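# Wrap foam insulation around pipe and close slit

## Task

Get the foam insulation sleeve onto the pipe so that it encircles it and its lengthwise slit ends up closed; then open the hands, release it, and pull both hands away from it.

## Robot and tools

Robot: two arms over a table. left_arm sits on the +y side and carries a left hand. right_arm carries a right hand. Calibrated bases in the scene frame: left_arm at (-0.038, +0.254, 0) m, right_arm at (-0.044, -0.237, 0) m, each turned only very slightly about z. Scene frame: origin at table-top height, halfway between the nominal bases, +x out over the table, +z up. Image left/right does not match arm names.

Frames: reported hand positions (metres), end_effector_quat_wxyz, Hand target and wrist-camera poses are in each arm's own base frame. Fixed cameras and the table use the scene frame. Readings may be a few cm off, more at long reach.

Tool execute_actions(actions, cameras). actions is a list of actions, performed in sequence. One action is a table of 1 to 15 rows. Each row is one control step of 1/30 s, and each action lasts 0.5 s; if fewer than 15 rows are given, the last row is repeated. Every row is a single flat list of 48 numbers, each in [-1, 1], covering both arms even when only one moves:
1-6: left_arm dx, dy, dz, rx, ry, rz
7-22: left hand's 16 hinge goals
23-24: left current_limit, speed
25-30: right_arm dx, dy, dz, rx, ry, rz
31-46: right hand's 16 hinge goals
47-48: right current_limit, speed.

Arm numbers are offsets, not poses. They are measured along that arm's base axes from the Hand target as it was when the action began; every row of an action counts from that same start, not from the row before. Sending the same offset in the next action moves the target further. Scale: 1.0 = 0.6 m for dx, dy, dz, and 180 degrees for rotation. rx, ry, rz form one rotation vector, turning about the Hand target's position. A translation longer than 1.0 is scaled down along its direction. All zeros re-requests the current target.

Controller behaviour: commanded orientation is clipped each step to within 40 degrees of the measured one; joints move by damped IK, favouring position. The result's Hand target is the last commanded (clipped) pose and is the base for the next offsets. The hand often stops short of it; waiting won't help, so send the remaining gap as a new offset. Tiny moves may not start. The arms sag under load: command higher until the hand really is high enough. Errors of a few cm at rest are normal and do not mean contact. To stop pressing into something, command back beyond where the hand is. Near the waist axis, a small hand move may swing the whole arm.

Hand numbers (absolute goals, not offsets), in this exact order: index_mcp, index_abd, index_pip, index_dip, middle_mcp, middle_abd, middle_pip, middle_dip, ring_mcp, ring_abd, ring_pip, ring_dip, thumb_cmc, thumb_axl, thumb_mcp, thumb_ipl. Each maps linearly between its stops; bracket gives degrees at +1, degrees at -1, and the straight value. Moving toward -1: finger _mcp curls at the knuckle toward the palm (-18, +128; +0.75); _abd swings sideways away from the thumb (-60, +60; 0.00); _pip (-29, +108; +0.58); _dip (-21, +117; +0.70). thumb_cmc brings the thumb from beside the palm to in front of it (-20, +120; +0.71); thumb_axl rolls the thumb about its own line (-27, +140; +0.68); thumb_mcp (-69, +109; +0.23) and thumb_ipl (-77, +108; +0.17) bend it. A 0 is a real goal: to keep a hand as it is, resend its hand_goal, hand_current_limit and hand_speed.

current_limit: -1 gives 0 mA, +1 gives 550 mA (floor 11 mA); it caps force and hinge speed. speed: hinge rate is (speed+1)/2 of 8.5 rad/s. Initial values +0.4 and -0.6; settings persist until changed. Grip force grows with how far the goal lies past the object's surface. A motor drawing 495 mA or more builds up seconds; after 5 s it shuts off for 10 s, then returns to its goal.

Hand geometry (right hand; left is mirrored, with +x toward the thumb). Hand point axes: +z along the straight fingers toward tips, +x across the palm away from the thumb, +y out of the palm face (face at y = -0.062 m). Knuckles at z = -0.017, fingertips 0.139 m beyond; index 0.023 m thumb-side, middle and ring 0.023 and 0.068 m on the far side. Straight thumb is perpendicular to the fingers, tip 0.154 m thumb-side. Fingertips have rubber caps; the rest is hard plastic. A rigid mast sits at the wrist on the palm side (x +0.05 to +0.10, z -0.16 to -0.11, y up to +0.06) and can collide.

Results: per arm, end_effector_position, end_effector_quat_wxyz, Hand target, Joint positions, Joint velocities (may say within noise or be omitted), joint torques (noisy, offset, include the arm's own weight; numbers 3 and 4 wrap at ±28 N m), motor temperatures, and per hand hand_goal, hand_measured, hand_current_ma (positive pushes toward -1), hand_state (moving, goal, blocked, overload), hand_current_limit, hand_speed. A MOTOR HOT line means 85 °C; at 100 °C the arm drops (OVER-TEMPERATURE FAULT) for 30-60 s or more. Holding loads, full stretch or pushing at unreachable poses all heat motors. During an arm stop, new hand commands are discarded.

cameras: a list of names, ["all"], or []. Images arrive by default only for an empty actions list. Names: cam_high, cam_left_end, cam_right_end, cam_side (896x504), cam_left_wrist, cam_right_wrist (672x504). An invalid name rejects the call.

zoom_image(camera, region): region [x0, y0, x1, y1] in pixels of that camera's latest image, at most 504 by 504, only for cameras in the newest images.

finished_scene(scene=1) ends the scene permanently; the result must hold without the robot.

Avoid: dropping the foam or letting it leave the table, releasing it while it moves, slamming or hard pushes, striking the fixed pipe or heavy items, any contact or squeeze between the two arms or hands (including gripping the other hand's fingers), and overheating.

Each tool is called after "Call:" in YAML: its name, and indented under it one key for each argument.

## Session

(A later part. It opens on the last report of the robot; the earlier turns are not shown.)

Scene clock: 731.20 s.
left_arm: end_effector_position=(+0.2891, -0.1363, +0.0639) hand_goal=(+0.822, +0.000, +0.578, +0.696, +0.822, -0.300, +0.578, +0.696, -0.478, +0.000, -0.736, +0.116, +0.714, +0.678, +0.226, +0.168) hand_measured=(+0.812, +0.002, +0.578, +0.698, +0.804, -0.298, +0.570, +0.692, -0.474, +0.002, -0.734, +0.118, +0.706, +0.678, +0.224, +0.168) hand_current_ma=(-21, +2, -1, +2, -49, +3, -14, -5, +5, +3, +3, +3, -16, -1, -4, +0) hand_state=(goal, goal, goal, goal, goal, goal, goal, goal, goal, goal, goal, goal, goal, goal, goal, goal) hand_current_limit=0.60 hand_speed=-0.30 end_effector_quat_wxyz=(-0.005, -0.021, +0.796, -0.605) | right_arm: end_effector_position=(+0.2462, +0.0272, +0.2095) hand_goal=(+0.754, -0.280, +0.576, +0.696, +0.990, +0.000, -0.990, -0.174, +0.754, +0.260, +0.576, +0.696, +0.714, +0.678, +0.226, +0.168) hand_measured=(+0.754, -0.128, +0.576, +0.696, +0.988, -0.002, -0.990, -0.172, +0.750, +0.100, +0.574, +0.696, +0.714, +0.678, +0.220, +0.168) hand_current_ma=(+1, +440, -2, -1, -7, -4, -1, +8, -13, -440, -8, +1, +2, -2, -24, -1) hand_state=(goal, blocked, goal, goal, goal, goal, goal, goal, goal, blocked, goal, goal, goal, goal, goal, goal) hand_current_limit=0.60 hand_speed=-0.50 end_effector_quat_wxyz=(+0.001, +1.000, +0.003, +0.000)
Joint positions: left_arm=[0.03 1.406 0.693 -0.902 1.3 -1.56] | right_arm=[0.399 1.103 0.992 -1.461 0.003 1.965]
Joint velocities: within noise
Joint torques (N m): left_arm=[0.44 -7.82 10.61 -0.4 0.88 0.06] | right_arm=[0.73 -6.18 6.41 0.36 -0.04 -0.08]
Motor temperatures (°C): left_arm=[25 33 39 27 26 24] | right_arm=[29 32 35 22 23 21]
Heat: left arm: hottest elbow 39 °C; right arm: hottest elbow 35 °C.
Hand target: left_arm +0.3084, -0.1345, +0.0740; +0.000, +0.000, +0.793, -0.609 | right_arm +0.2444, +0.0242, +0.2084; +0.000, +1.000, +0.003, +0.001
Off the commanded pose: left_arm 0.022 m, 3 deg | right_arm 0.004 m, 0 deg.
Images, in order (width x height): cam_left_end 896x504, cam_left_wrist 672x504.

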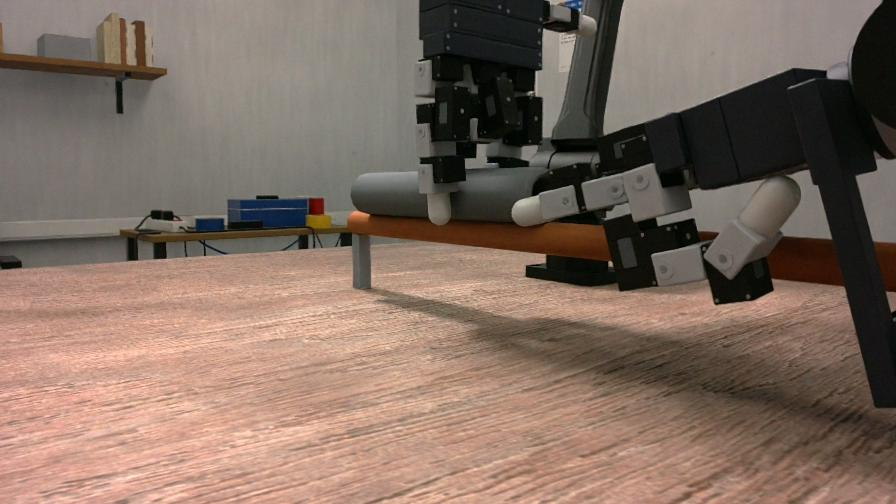

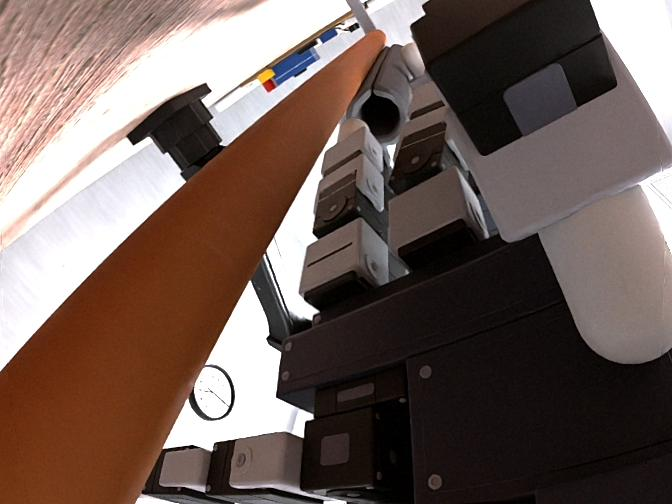

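Call:
execute_actions:
  actions:
    - [[0,0,0,0,0,0,0.822,0,0.577,0.696,0.822,0,0.577,0.696,-0.478,0,-0.736,0.116,0.714,0.678,0.226,0.168,0.6,-0.3,-0.008,0,0.02,0,0,0,0.754,-0.28,0.576,0.696,0.99,0,-0.99,-0.174,0.754,0.26,0.576,0.696,0.714,0.678,0.226,0.168,0.6,-0.5]]
    - [[0,0,0,0,0,0,0.822,-0.2,0.577,0.696,0.822,0.2,0.577,0.696,-0.478,0,-0.736,0.116,0.714,0.678,0.226,0.168,0.6,-0.3,-0.009,0,0,0,0,0,0.754,-0.28,0.576,0.696,0.99,0,-0.99,-0.174,0.754,0.26,0.576,0.696,0.714,0.678,0.226,0.168,0.6,-0.5]]
  cameras: ["cam_right_end", "cam_high", "cam_side", "cam_left_end", "cam_left_wrist"]

Call:
zoom_image:
  camera: "cam_right_end"
  region: [215, 205, 275, 290]

Call:
zoom_image:
  camera: "cam_high"
  region: [490, 120, 590, 240]

Call:
zoom_image:
  camera: "cam_left_wrist"
  region: [280, 20, 440, 160]

Scene clock: 732.93 s.
left_arm: end_effector_position=(+0.2889, -0.1360, +0.0646) hand_goal=(+0.822, -0.200, +0.578, +0.696, +0.822, +0.200, +0.578, +0.696, -0.478, +0.000, -0.736, +0.116, +0.714, +0.678, +0.226, +0.168) hand_measured=(+0.812, -0.102, +0.578, +0.698, +0.804, +0.106, +0.570, +0.692, -0.474, +0.002, -0.734, +0.118, +0.706, +0.678, +0.224, +0.168) hand_current_ma=(-21, +299, -1, +2, -49, -284, -14, -5, +5, +3, +3, +3, -16, -1, -4, +0) hand_state=(goal, blocked, goal, goal, goal, blocked, goal, goal, goal, goal, goal, goal, goal, goal, goal, goal) hand_current_limit=0.60 hand_speed=-0.30 end_effector_quat_wxyz=(-0.014, -0.009, +0.795, -0.607) | right_arm: end_effector_position=(+0.2378, +0.0236, +0.2165) hand_goal=(+0.754, -0.280, +0.576, +0.696, +0.990, +0.000, -0.990, -0.174, +0.754, +0.260, +0.576, +0.696, +0.714, +0.678, +0.226, +0.168) hand_measured=(+0.754, -0.130, +0.576, +0.696, +0.988, -0.002, -0.990, -0.172, +0.750, +0.100, +0.574, +0.696, +0.714, +0.678, +0.220, +0.168) hand_current_ma=(+2, +440, -1, -1, -7, -4, -1, +8, -11, -440, -7, +1, +2, -2, -24, -1) hand_state=(goal, blocked, goal, goal, goal, goal, goal, goal, goal, blocked, goal, goal, goal, goal, goal, goal) hand_current_limit=0.60 hand_speed=-0.50 end_effector_quat_wxyz=(+0.002, +1.000, +0.003, -0.001)
Joint positions: left_arm=[0.03 1.439 0.724 -1.01 1.302 -1.446] | right_arm=[0.399 1.077 0.992 -1.489 0.003 1.965]
Joint torques (N m): left_arm=[0.56 -8 10.36 -0.53 0.93 0] | right_arm=[1.73 -6.3 7.35 -0.02 -0.01 0.01]
Heat: left arm: hottest elbow 39 °C; right arm: hottest elbow 35 °C.
Hand target: left_arm +0.3084, -0.1345, +0.0739; +0.000, +0.000, +0.793, -0.609 | right_arm +0.2342, +0.0242, +0.2204; +0.000, +1.000, +0.003, +0.001
Off the commanded pose: left_arm 0.022 m, 2 deg | right_arm 0.005 m, 0 deg.
Images, in order (width x height): cam_high 896x504, cam_left_end 896x504, cam_right_end 896x504, cam_side 896x504, cam_left_wrist 672x504.

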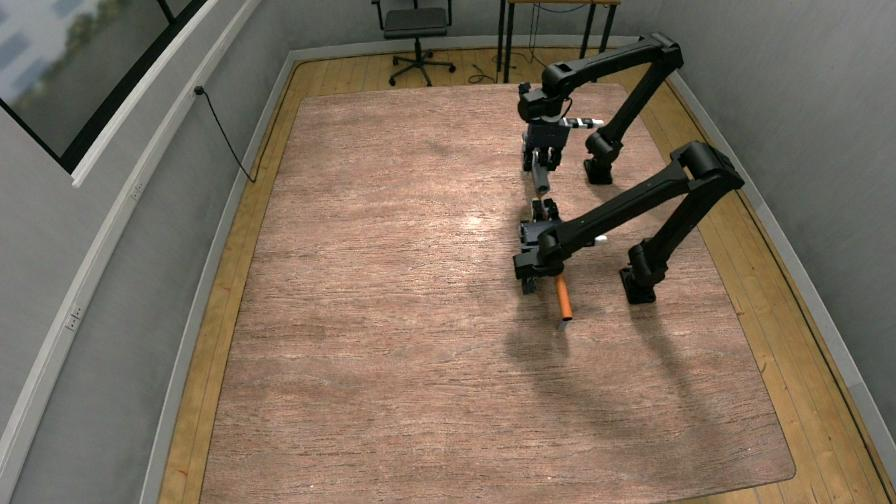

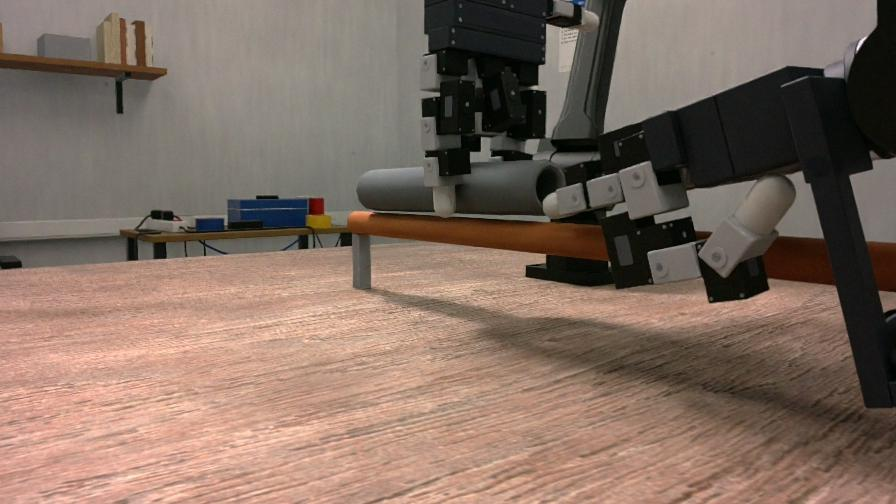

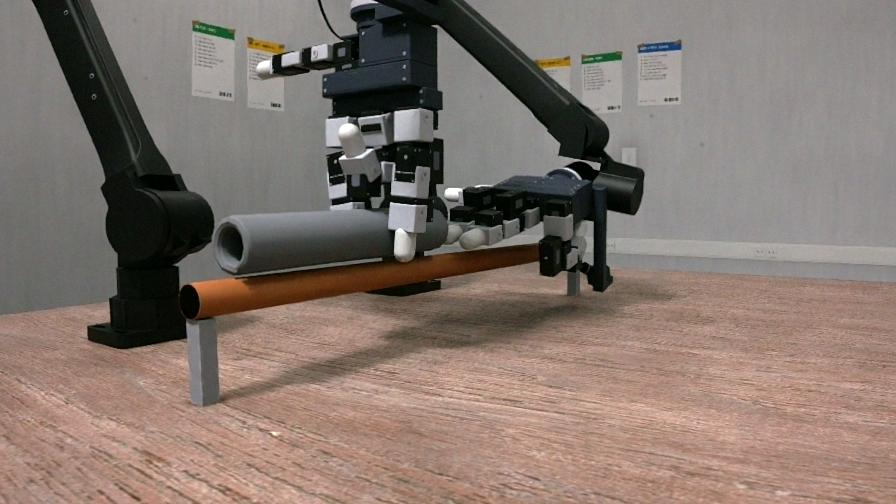

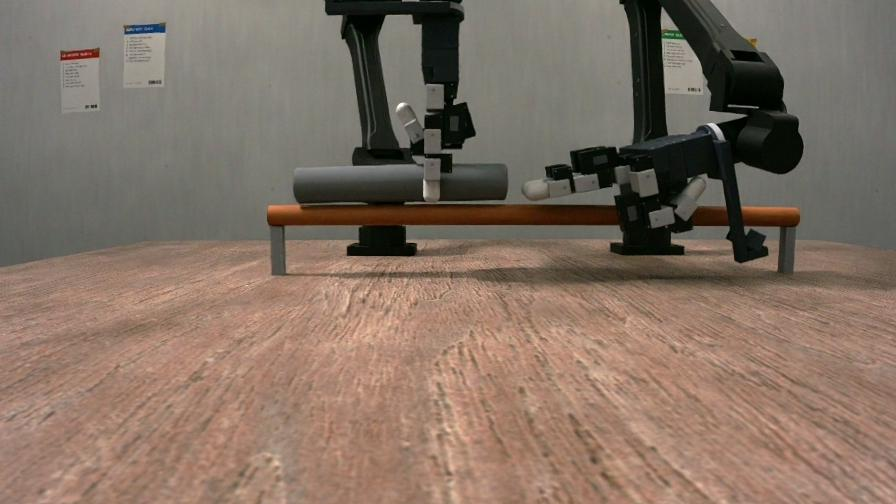

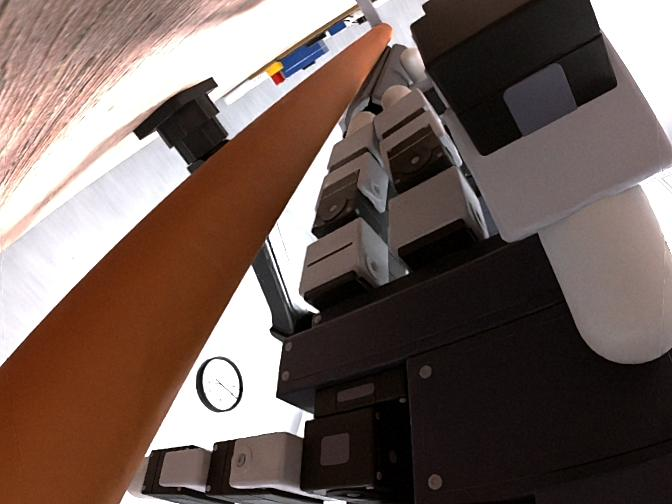

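Scaled by 5.929 from the camera's 896x504 image, which has a finer 1280x720 frame.

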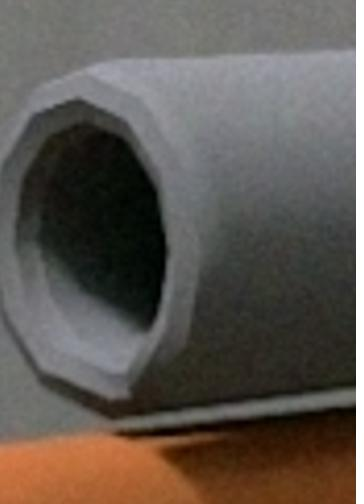

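Scaled by 4.200 from the camera's 896x504 image, which has a finer 1280x720 frame.

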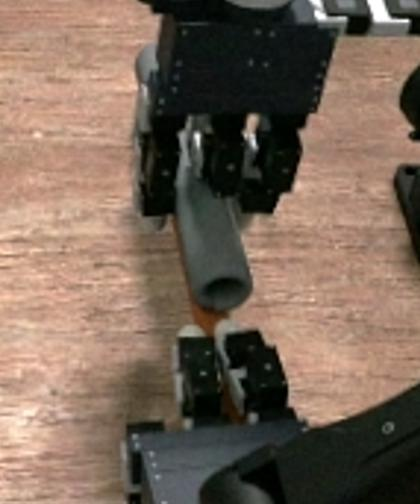

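Scaled by 3.150 from the camera's 672x504 image, which has a finer 960x720 frame.

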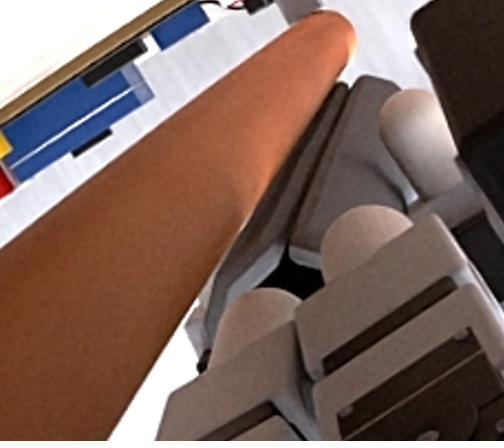

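Call:
zoom_image:
  camera: "cam_left_end"
  region: [500, 130, 640, 235]

Call:
zoom_image:
  camera: "cam_side"
  region: [460, 130, 600, 235]

Call:
zoom_image:
  camera: "cam_high"
  region: [520, 170, 570, 220]

Scaled by 3.600 from the camera's 896x504 image, which has a finer 1280x720 frame.

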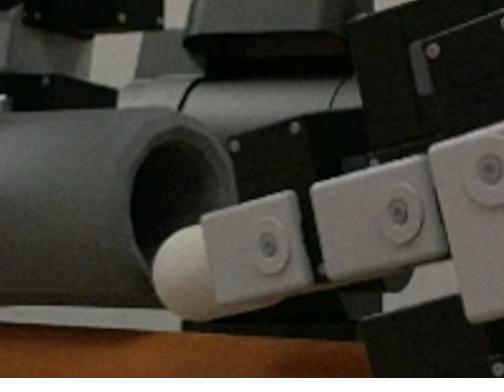

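Scaled by 3.600 from the camera's 896x504 image, which has a finer 1280x720 frame.

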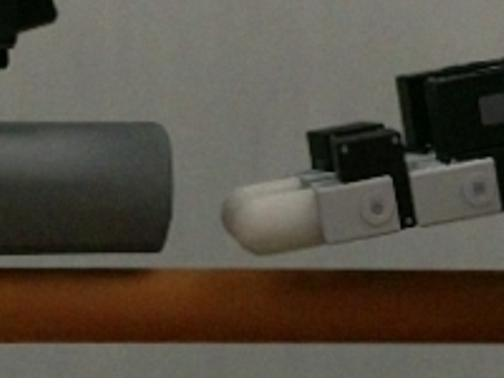

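Scaled by 10.080 from the camera's 896x504 image, which has a finer 1280x720 frame.

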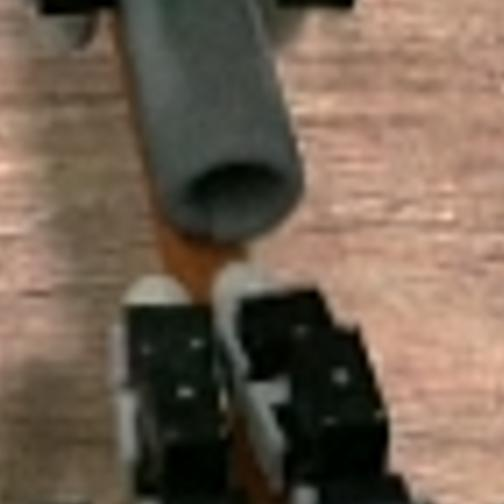

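Call:
execute_actions:
  actions:
    - [[-0.0558,-0.004,0.0075,0,0,0,0.822,-0.2,0.577,0.696,0.822,0.2,0.577,0.696,-0.478,0,-0.736,0.116,0.714,0.678,0.226,0.168,0.6,-0.3,0,0,0,0,0,0,0.754,-0.28,0.576,0.696,0.99,0,-0.99,-0.174,0.754,0.26,0.576,0.696,0.714,0.678,0.226,0.168,0.6,-0.5]]
  cameras: ["cam_high", "cam_side", "cam_left_end"]

Call:
zoom_image:
  camera: "cam_side"
  region: [460, 130, 600, 235]

Call:
zoom_image:
  camera: "cam_high"
  region: [520, 170, 570, 220]

Scene clock: 734.53 s.
left_arm: end_effector_position=(+0.2788, -0.1365, +0.0767) hand_goal=(+0.822, -0.200, +0.578, +0.696, +0.822, +0.200, +0.578, +0.696, -0.478, +0.000, -0.736, +0.116, +0.714, +0.678, +0.226, +0.168) hand_measured=(+0.812, -0.102, +0.578, +0.698, +0.804, +0.106, +0.570, +0.692, -0.474, +0.002, -0.734, +0.118, +0.706, +0.678, +0.224, +0.168) hand_current_ma=(-21, +299, -1, +2, -49, -284, -14, -5, +5, +3, +3, +3, -16, -1, -4, +0) hand_state=(goal, blocked, goal, goal, goal, blocked, goal, goal, goal, goal, goal, goal, goal, goal, goal, goal) hand_current_limit=0.60 hand_speed=-0.30 end_effector_quat_wxyz=(+0.002, +0.003, +0.794, -0.607) | right_arm: end_effector_position=(+0.2378, +0.0236, +0.2165) hand_goal=(+0.754, -0.280, +0.576, +0.696, +0.990, +0.000, -0.990, -0.174, +0.754, +0.260, +0.576, +0.696, +0.714, +0.678, +0.226, +0.168) hand_measured=(+0.754, -0.130, +0.576, +0.696, +0.988, -0.002, -0.990, -0.172, +0.750, +0.100, +0.574, +0.696, +0.714, +0.678, +0.220, +0.168) hand_current_ma=(+2, +440, -1, -1, -7, -4, -1, +8, -11, -440, -7, +1, +2, -2, -24, -1) hand_state=(goal, blocked, goal, goal, goal, goal, goal, goal, goal, blocked, goal, goal, goal, goal, goal, goal) hand_current_limit=0.60 hand_speed=-0.50 end_effector_quat_wxyz=(+0.002, +1.000, +0.003, -0.001)
Joint positions: left_arm=[0.03 1.362 0.693 -1.013 1.304 -1.446] | right_arm=[0.399 1.077 0.992 -1.489 0.003 1.965]
Joint torques (N m): left_arm=[0.32 -8.29 6.56 -0.43 0.92 -0.06] | right_arm=[1.67 -6.12 7.3 -0.12 -0.02 0.01]
Heat: left arm: hottest elbow 39 °C; right arm: hottest elbow 35 °C.
Hand target: left_arm +0.2750, -0.1369, +0.0785; +0.000, +0.000, +0.793, -0.609 | right_arm +0.2342, +0.0242, +0.2204; +0.000, +1.000, +0.003, +0.001
Off the commanded pose: left_arm 0.004 m, 1 deg | right_arm 0.005 m, 0 deg.
Images, in order (width x height): cam_high 896x504, cam_left_end 896x504, cam_side 896x504.

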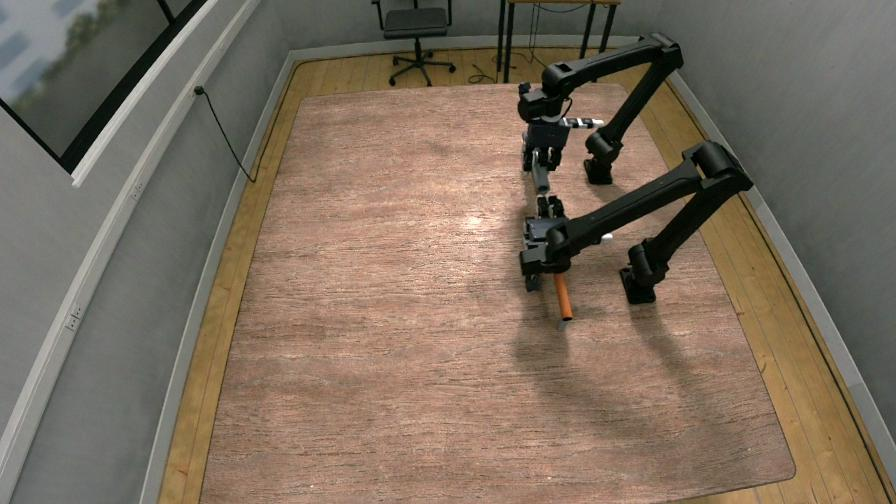

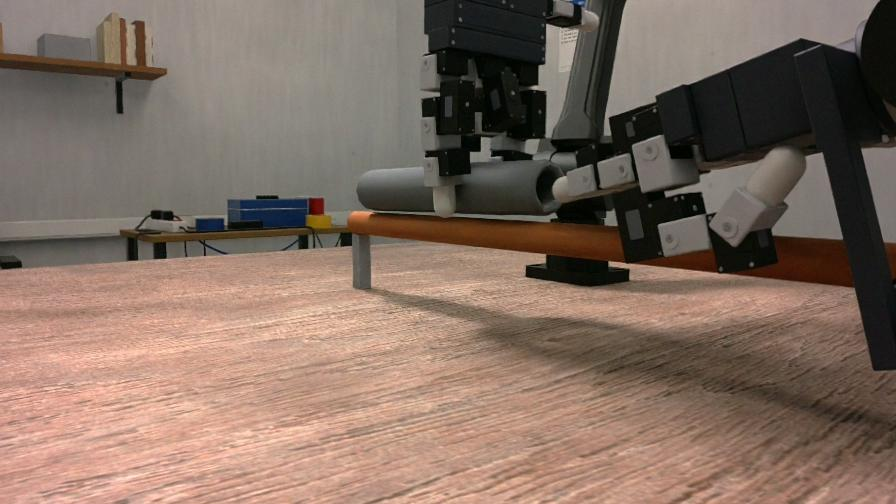

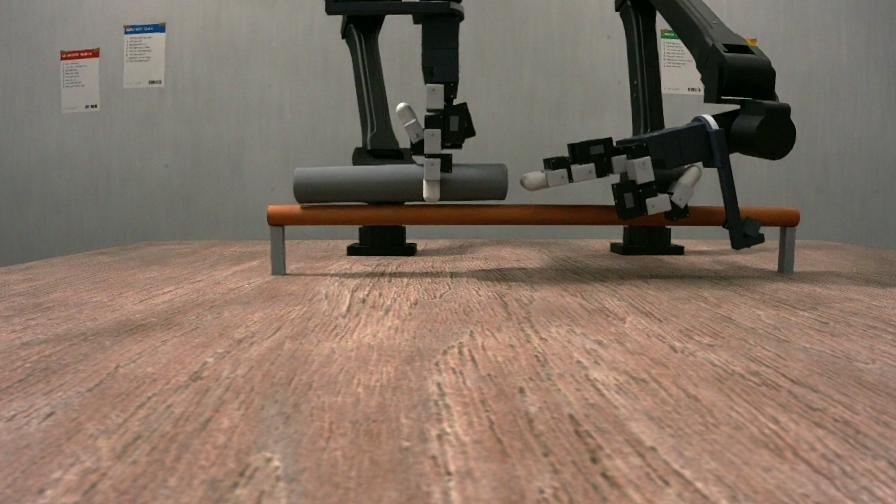

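Scaled by 3.600 from the camera's 896x504 image, which has a finer 1280x720 frame.

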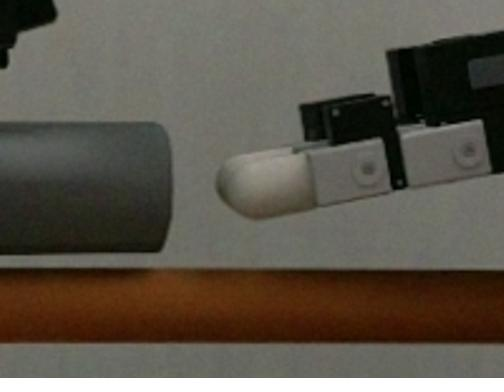

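Scaled by 10.080 from the camera's 896x504 image, which has a finer 1280x720 frame.

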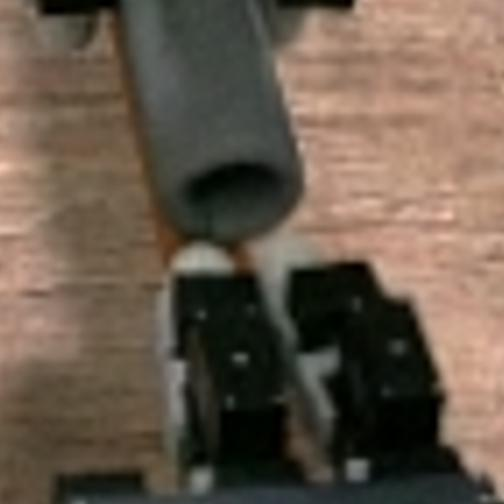

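Call:
execute_actions:
  actions:
    - [[0,-0.02,-0.002,0,0,0,0.822,-0.2,0.577,0.696,0.822,0.2,0.577,0.696,-0.478,0,-0.736,0.116,0.714,0.678,0.226,0.168,0.6,-0.3,0,0,0,0,0,0,0.754,-0.28,0.576,0.696,0.99,0,-0.99,-0.174,0.754,0.26,0.576,0.696,0.714,0.678,0.226,0.168,0.6,-0.5],[0,-0.042,-0.002,0,0,0,0.822,-0.2,0.577,0.696,0.822,0.2,0.577,0.696,-0.478,0,-0.736,0.116,0.714,0.678,0.226,0.168,0.6,-0.3,0,0,0,0,0,0,0.754,-0.28,0.576,0.696,0.99,0,-0.99,-0.174,0.754,0.26,0.576,0.696,0.714,0.678,0.226,0.168,0.6,-0.5]]
  cameras: ["cam_high", "cam_side", "cam_left_end", "cam_left_wrist"]

Call:
zoom_image:
  camera: "cam_side"
  region: [460, 130, 600, 235]

Call:
zoom_image:
  camera: "cam_high"
  region: [520, 170, 570, 220]

Call:
zoom_image:
  camera: "cam_left_wrist"
  region: [280, 20, 440, 160]

Scene clock: 736.13 s.
left_arm: end_effector_position=(+0.2759, -0.1599, +0.0751) hand_goal=(+0.822, -0.200, +0.578, +0.696, +0.822, +0.200, +0.578, +0.696, -0.478, +0.000, -0.736, +0.116, +0.714, +0.678, +0.226, +0.168) hand_measured=(+0.812, -0.102, +0.578, +0.698, +0.804, +0.106, +0.570, +0.692, -0.474, +0.002, -0.734, +0.118, +0.706, +0.678, +0.224, +0.168) hand_current_ma=(-21, +301, -1, +1, -49, -284, -14, -5, +5, +3, +3, +3, -16, -1, -4, +0) hand_state=(goal, blocked, goal, goal, goal, blocked, goal, goal, goal, goal, goal, goal, goal, goal, goal, goal) hand_current_limit=0.60 hand_speed=-0.30 end_effector_quat_wxyz=(-0.007, -0.001, +0.792, -0.610) | right_arm: end_effector_position=(+0.2378, +0.0236, +0.2165) hand_goal=(+0.754, -0.280, +0.576, +0.696, +0.990, +0.000, -0.990, -0.174, +0.754, +0.260, +0.576, +0.696, +0.714, +0.678, +0.226, +0.168) hand_measured=(+0.754, -0.134, +0.576, +0.696, +0.988, -0.002, -0.990, -0.172, +0.746, +0.100, +0.572, +0.696, +0.714, +0.678, +0.220, +0.168) hand_current_ma=(+1, +440, -1, -1, -7, -4, -1, +8, -34, -440, -10, +1, +2, -2, -24, -1) hand_state=(goal, blocked, goal, goal, goal, goal, goal, goal, goal, blocked, goal, goal, goal, goal, goal, goal) hand_current_limit=0.60 hand_speed=-0.50 end_effector_quat_wxyz=(+0.002, +1.000, +0.003, -0.001)
Joint positions: left_arm=[-0.044 1.321 0.643 -0.759 1.311 -1.721] | right_arm=[0.399 1.077 0.992 -1.489 0.003 1.965]
Joint torques (N m): left_arm=[-0.44 -8.23 6.9 0.53 0.77 -0.12] | right_arm=[1.73 -6.07 7.31 -0.05 -0.05 0.01]
Heat: left arm: hottest elbow 39 °C; right arm: hottest elbow 35 °C.
Hand target: left_arm +0.2749, -0.1621, +0.0772; +0.000, +0.000, +0.793, -0.609 | right_arm +0.2341, +0.0242, +0.2204; +0.000, +1.000, +0.003, +0.001
Off the commanded pose: left_arm 0.003 m, 1 deg | right_arm 0.005 m, 0 deg.
Images, in order (width x height): cam_high 896x504, cam_left_end 896x504, cam_side 896x504, cam_left_wrist 672x504.

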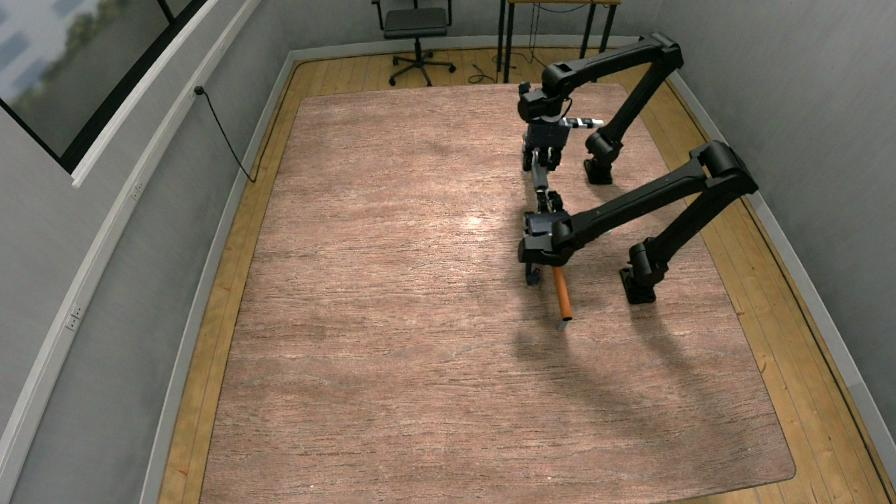

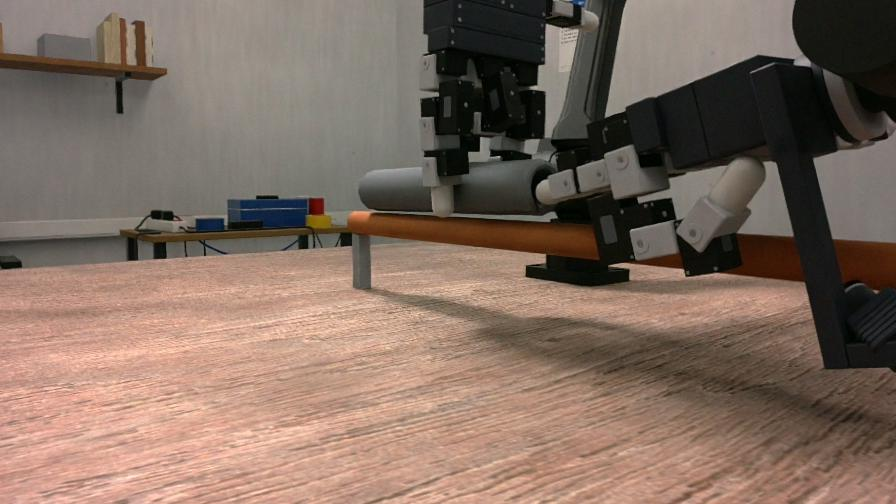

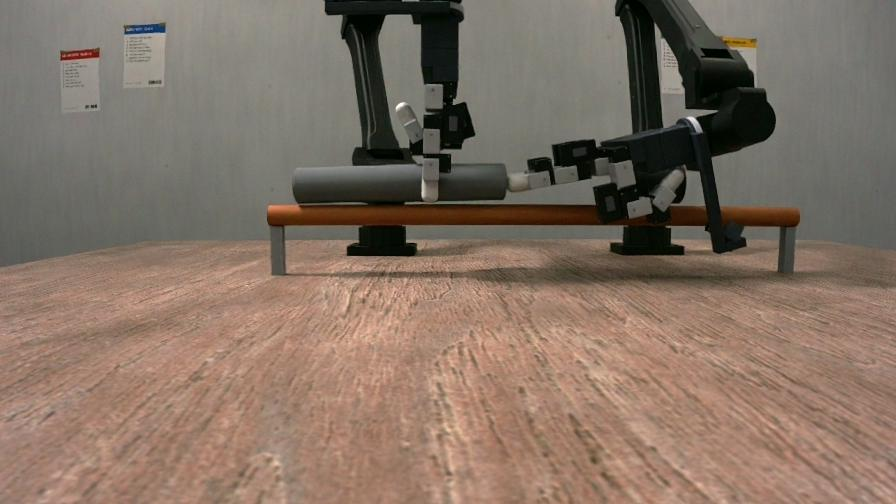

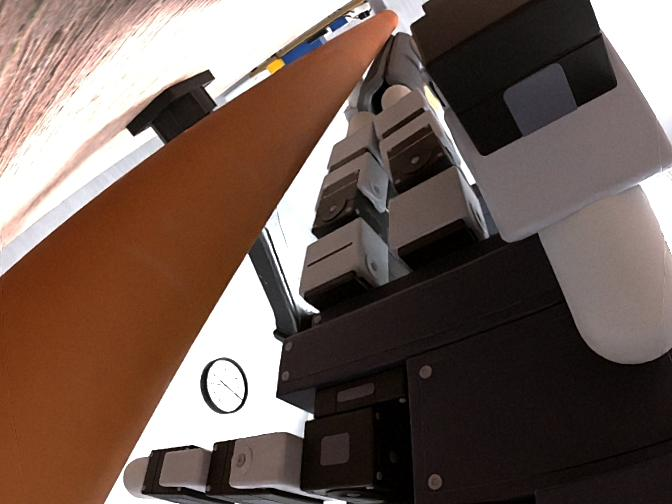

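Scaled by 3.600 from the camera's 896x504 image, which has a finer 1280x720 frame.

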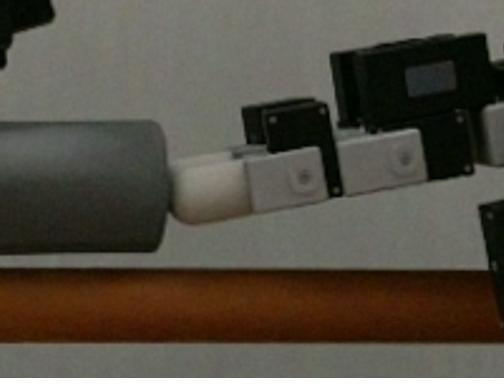

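Scaled by 10.080 from the camera's 896x504 image, which has a finer 1280x720 frame.

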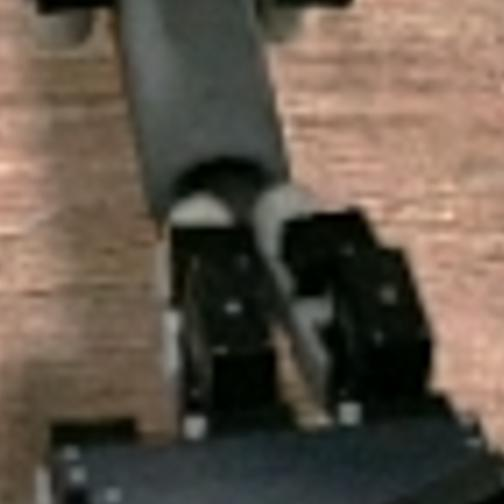

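Scaled by 3.150 from the camera's 672x504 image, which has a finer 960x720 frame.

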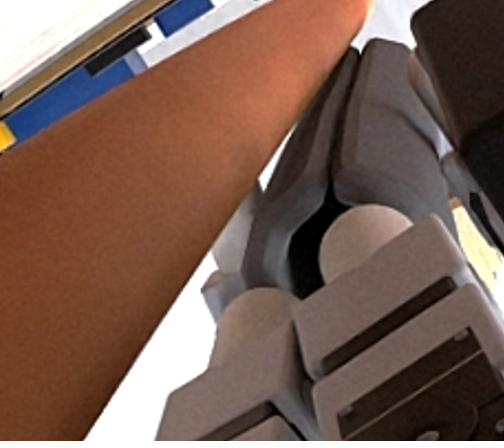

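Call:
execute_actions:
  actions:
    - [[0.01,0.02,0,0,0,0,0.822,-0.2,0.577,0.696,0.822,0.2,0.577,0.696,-0.478,0,-0.736,0.116,0.714,0.678,0.226,0.168,0.6,-0.3,0,0,0,0,0,0,0.754,-0.28,0.576,0.696,0.99,0,-0.99,-0.174,0.754,0.26,0.576,0.696,0.714,0.678,0.226,0.168,0.6,-0.5]]
    - [[0,-0.012,0,0,0,0,0.822,-0.2,0.577,0.696,0.822,0.2,0.577,0.696,-0.478,0,-0.736,0.116,0.714,0.678,0.226,0.168,0.6,-0.3,0,0,0,0,0,0,0.754,-0.28,0.576,0.696,0.99,0,-0.99,-0.174,0.754,0.26,0.576,0.696,0.714,0.678,0.226,0.168,0.6,-0.5]]
  cameras: ["cam_high", "cam_side", "cam_left_wrist"]

Call:
zoom_image:
  camera: "cam_side"
  region: [460, 130, 600, 235]

Call:
zoom_image:
  camera: "cam_high"
  region: [520, 170, 570, 220]

Call:
zoom_image:
  camera: "cam_left_wrist"
  region: [280, 20, 440, 160]

Scene clock: 737.87 s.
left_arm: end_effector_position=(+0.2755, -0.1548, +0.0733) hand_goal=(+0.822, -0.200, +0.578, +0.696, +0.822, +0.200, +0.578, +0.696, -0.478, +0.000, -0.736, +0.116, +0.714, +0.678, +0.226, +0.168) hand_measured=(+0.812, -0.102, +0.578, +0.698, +0.804, +0.106, +0.570, +0.692, -0.474, +0.002, -0.734, +0.118, +0.706, +0.678, +0.224, +0.168) hand_current_ma=(-21, +301, -1, +1, -49, -284, -14, -5, +5, +3, +3, +3, -16, -1, -4, +0) hand_state=(goal, blocked, goal, goal, goal, blocked, goal, goal, goal, goal, goal, goal, goal, goal, goal, goal) hand_current_limit=0.60 hand_speed=-0.30 end_effector_quat_wxyz=(-0.005, -0.007, +0.793, -0.609) | right_arm: end_effector_position=(+0.2378, +0.0238, +0.2164) hand_goal=(+0.754, -0.280, +0.576, +0.696, +0.990, +0.000, -0.990, -0.174, +0.754, +0.260, +0.576, +0.696, +0.714, +0.678, +0.226, +0.168) hand_measured=(+0.754, -0.134, +0.576, +0.696, +0.988, -0.002, -0.990, -0.172, +0.748, +0.100, +0.572, +0.696, +0.714, +0.678, +0.220, +0.168) hand_current_ma=(-1, +440, -1, -1, -7, -4, -1, +8, -22, -440, -10, +1, +2, -2, -24, -1) hand_state=(goal, blocked, goal, goal, goal, goal, goal, goal, goal, blocked, goal, goal, goal, goal, goal, goal) hand_current_limit=0.60 hand_speed=-0.50 end_effector_quat_wxyz=(+0.002, +1.000, +0.003, -0.001)
Joint positions: left_arm=[-0.028 1.326 0.643 -0.784 1.309 -1.695] | right_arm=[0.399 1.077 0.992 -1.489 0.002 1.965]
Joint torques (N m): left_arm=[-0.56 -7.53 8.2 0.51 0.72 -0.13] | right_arm=[1.61 -6.3 7.36 -0.06 0 0]
Heat: left arm: hottest elbow 39 °C; right arm: hottest elbow 35 °C.
Hand target: left_arm +0.2809, -0.1573, +0.0771; +0.000, +0.000, +0.793, -0.609 | right_arm +0.2341, +0.0243, +0.2204; +0.000, +1.000, +0.003, +0.001
Off the commanded pose: left_arm 0.007 m, 1 deg | right_arm 0.005 m, 0 deg.
Images, in order (width x height): cam_high 896x504, cam_side 896x504, cam_left_wrist 672x504.

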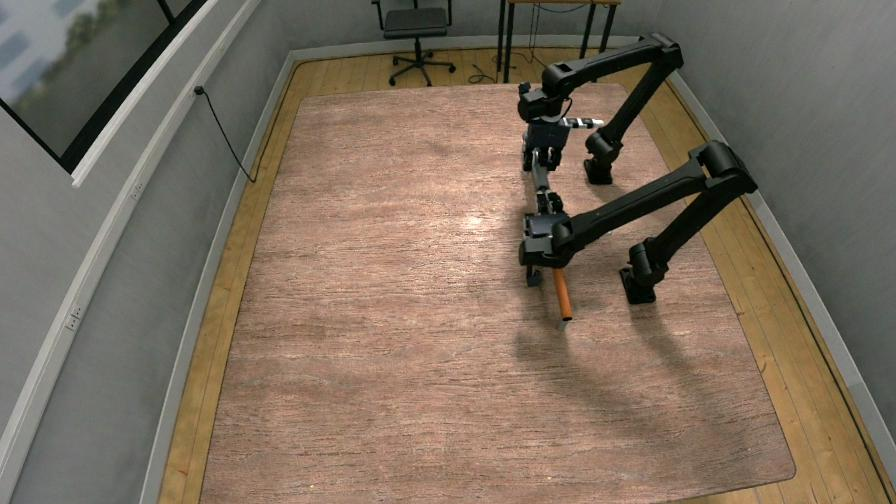

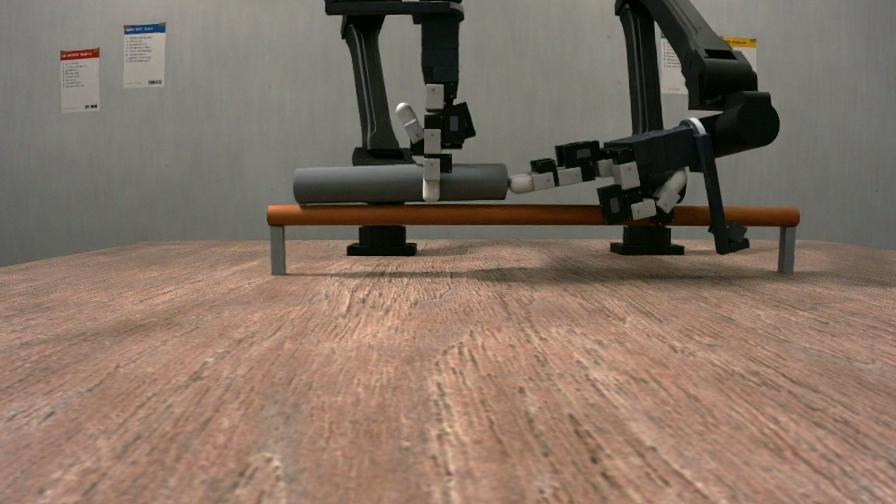

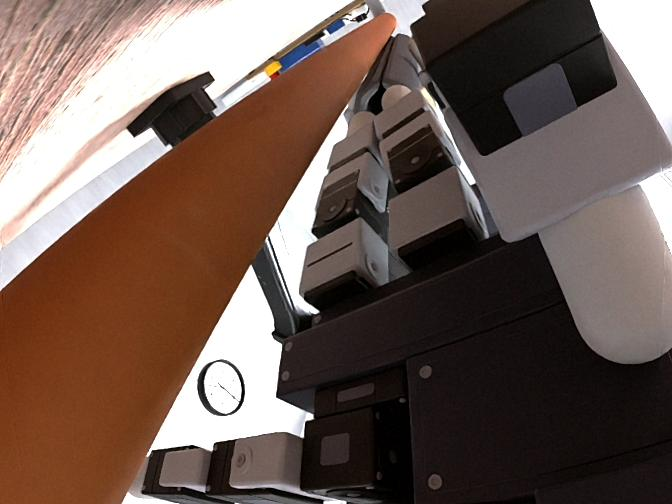

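Scaled by 3.600 from the camera's 896x504 image, which has a finer 1280x720 frame.

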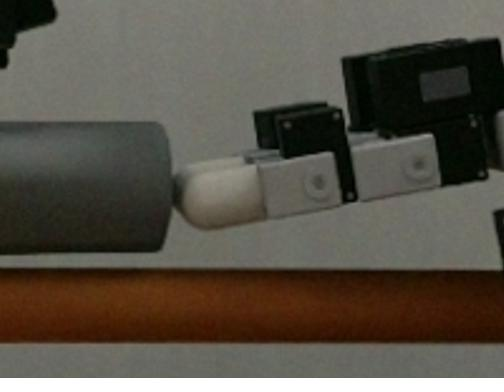

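Scaled by 10.080 from the camera's 896x504 image, which has a finer 1280x720 frame.

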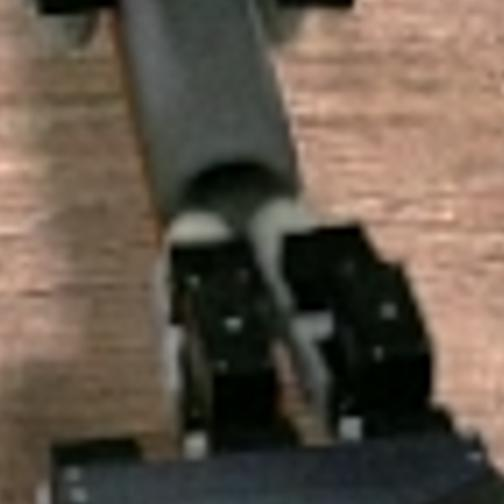

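Scaled by 3.150 from the camera's 672x504 image, which has a finer 960x720 frame.

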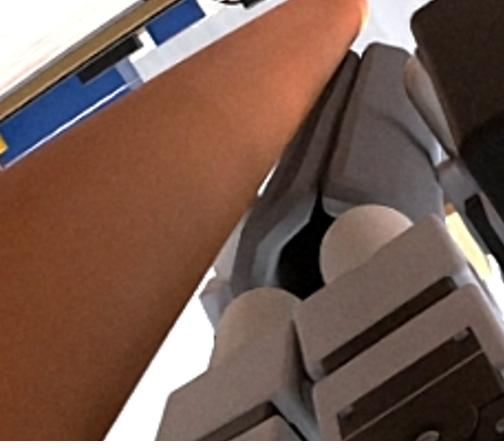

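Call:
execute_actions:
  actions:
    - [[-0.004,-0.015,0,0,0,0,0.822,-0.2,0.577,0.696,0.822,0.2,0.577,0.696,-0.478,0,-0.736,0.116,0.714,0.678,0.226,0.168,0.6,-0.3,0,0,0,0,0,0,0.754,-0.28,0.576,0.696,0.99,0,-0.99,-0.174,0.754,0.26,0.576,0.696,0.714,0.678,0.226,0.168,0.6,-0.5]]
  cameras: ["cam_high", "cam_side", "cam_left_wrist"]

Call:
zoom_image:
  camera: "cam_side"
  region: [460, 130, 600, 235]

Call:
zoom_image:
  camera: "cam_high"
  region: [520, 170, 570, 220]

Call:
zoom_image:
  camera: "cam_left_wrist"
  region: [280, 20, 440, 160]

Scene clock: 739.20 s.
left_arm: end_effector_position=(+0.2803, -0.1629, +0.0747) hand_goal=(+0.822, -0.200, +0.578, +0.696, +0.822, +0.200, +0.578, +0.696, -0.478, +0.000, -0.736, +0.116, +0.714, +0.678, +0.226, +0.168) hand_measured=(+0.812, -0.102, +0.578, +0.698, +0.804, +0.106, +0.570, +0.692, -0.474, +0.002, -0.734, +0.118, +0.706, +0.678, +0.224, +0.168) hand_current_ma=(-22, +301, -1, +1, -49, -284, -14, -5, +5, +3, +3, +3, -16, -1, -4, +0) hand_state=(goal, blocked, goal, goal, goal, blocked, goal, goal, goal, goal, goal, goal, goal, goal, goal, goal) hand_current_limit=0.60 hand_speed=-0.30 end_effector_quat_wxyz=(-0.003, -0.006, +0.793, -0.609) | right_arm: end_effector_position=(+0.2374, +0.0232, +0.2167) hand_goal=(+0.754, -0.280, +0.576, +0.696, +0.990, +0.000, -0.990, -0.174, +0.754, +0.260, +0.576, +0.696, +0.714, +0.678, +0.226, +0.168) hand_measured=(+0.750, -0.134, +0.576, +0.696, +0.988, -0.002, -0.990, -0.172, +0.742, +0.100, +0.572, +0.696, +0.714, +0.678, +0.220, +0.168) hand_current_ma=(-16, +440, -3, -1, -7, -4, -1, +8, -44, -440, -16, +1, +2, -2, -24, -1) hand_state=(goal, blocked, goal, goal, goal, goal, goal, goal, goal, blocked, goal, goal, goal, goal, goal, goal) hand_current_limit=0.60 hand_speed=-0.50 end_effector_quat_wxyz=(+0.003, +1.000, +0.003, -0.002)
Joint positions: left_arm=[-0.055 1.314 0.634 -0.677 1.302 -1.804] | right_arm=[0.399 1.077 0.992 -1.491 0.004 1.965]
Joint torques (N m): left_arm=[-0.97 -8.59 6.98 0.62 0.76 -0.15] | right_arm=[1.61 -6.18 7.28 0.03 -0.1 0.03]
Heat: left arm: hottest elbow 39 °C; right arm: hottest elbow 35 °C.
Hand target: left_arm +0.2786, -0.1663, +0.0772; +0.000, +0.000, +0.793, -0.609 | right_arm +0.2342, +0.0242, +0.2204; +0.000, +1.000, +0.003, +0.001
Off the commanded pose: left_arm 0.004 m, 1 deg | right_arm 0.005 m, 1 deg.
Images, in order (width x height): cam_high 896x504, cam_side 896x504, cam_left_wrist 672x504.

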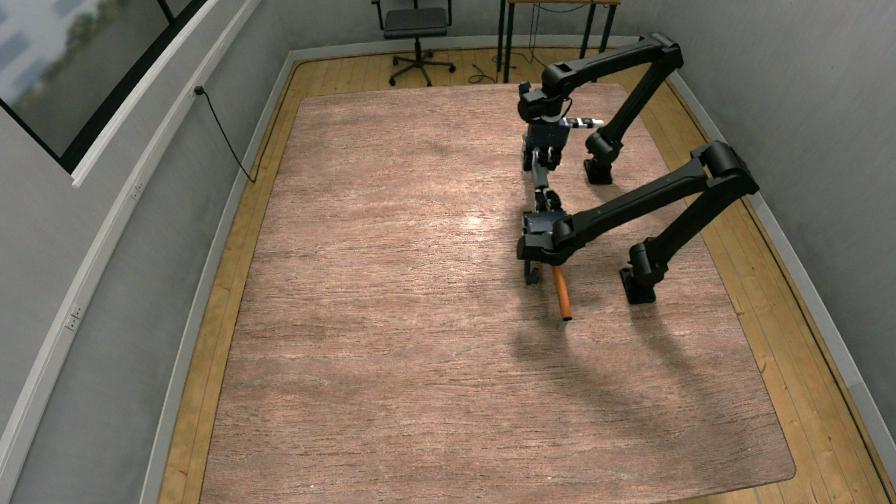

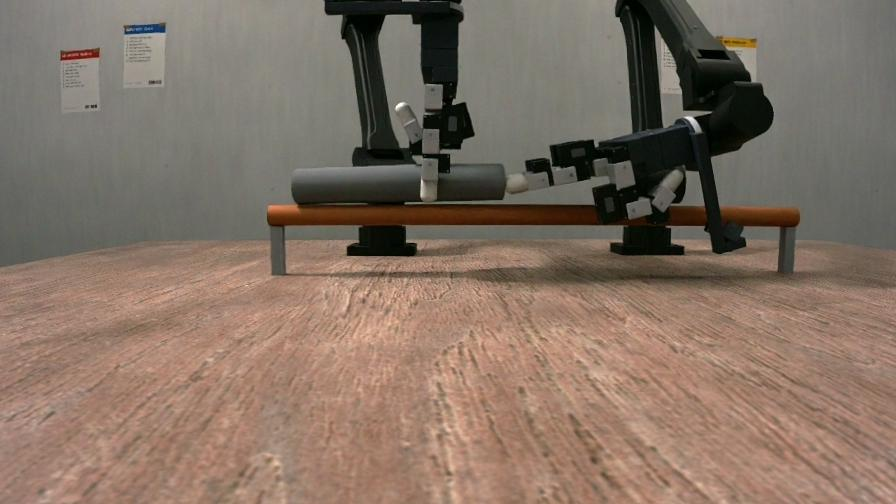

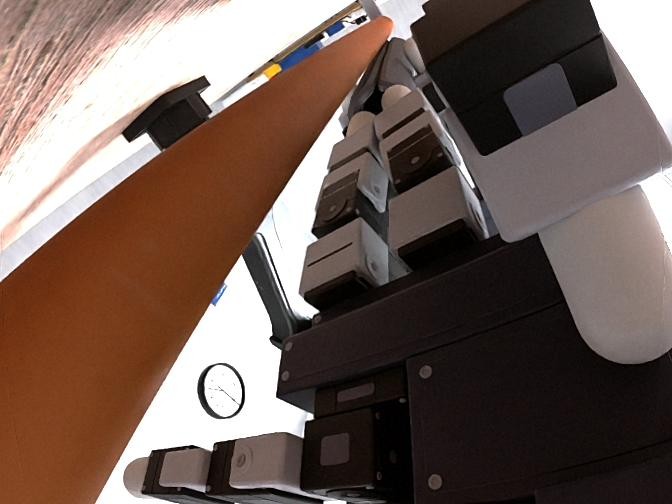

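Scaled by 3.600 from the camera's 896x504 image, which has a finer 1280x720 frame.

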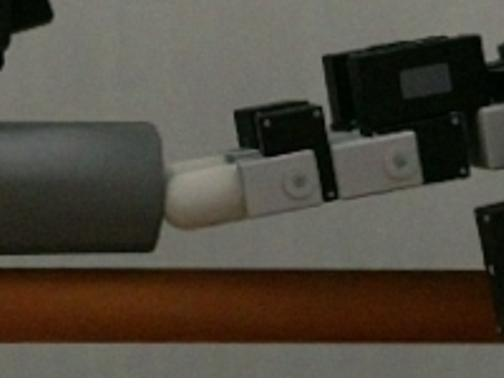

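Scaled by 10.080 from the camera's 896x504 image, which has a finer 1280x720 frame.

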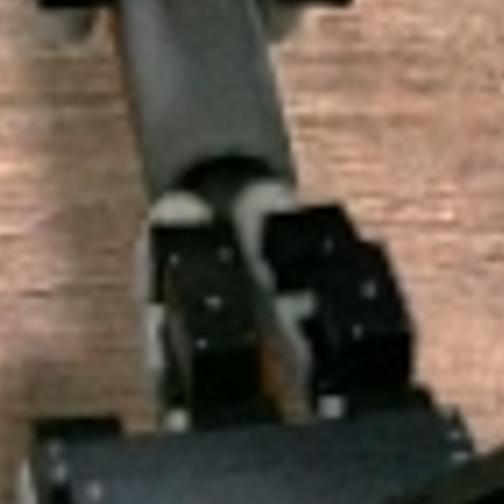

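Scaled by 3.150 from the camera's 672x504 image, which has a finer 960x720 frame.

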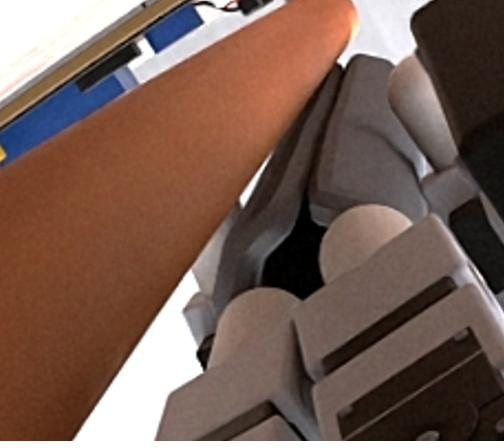

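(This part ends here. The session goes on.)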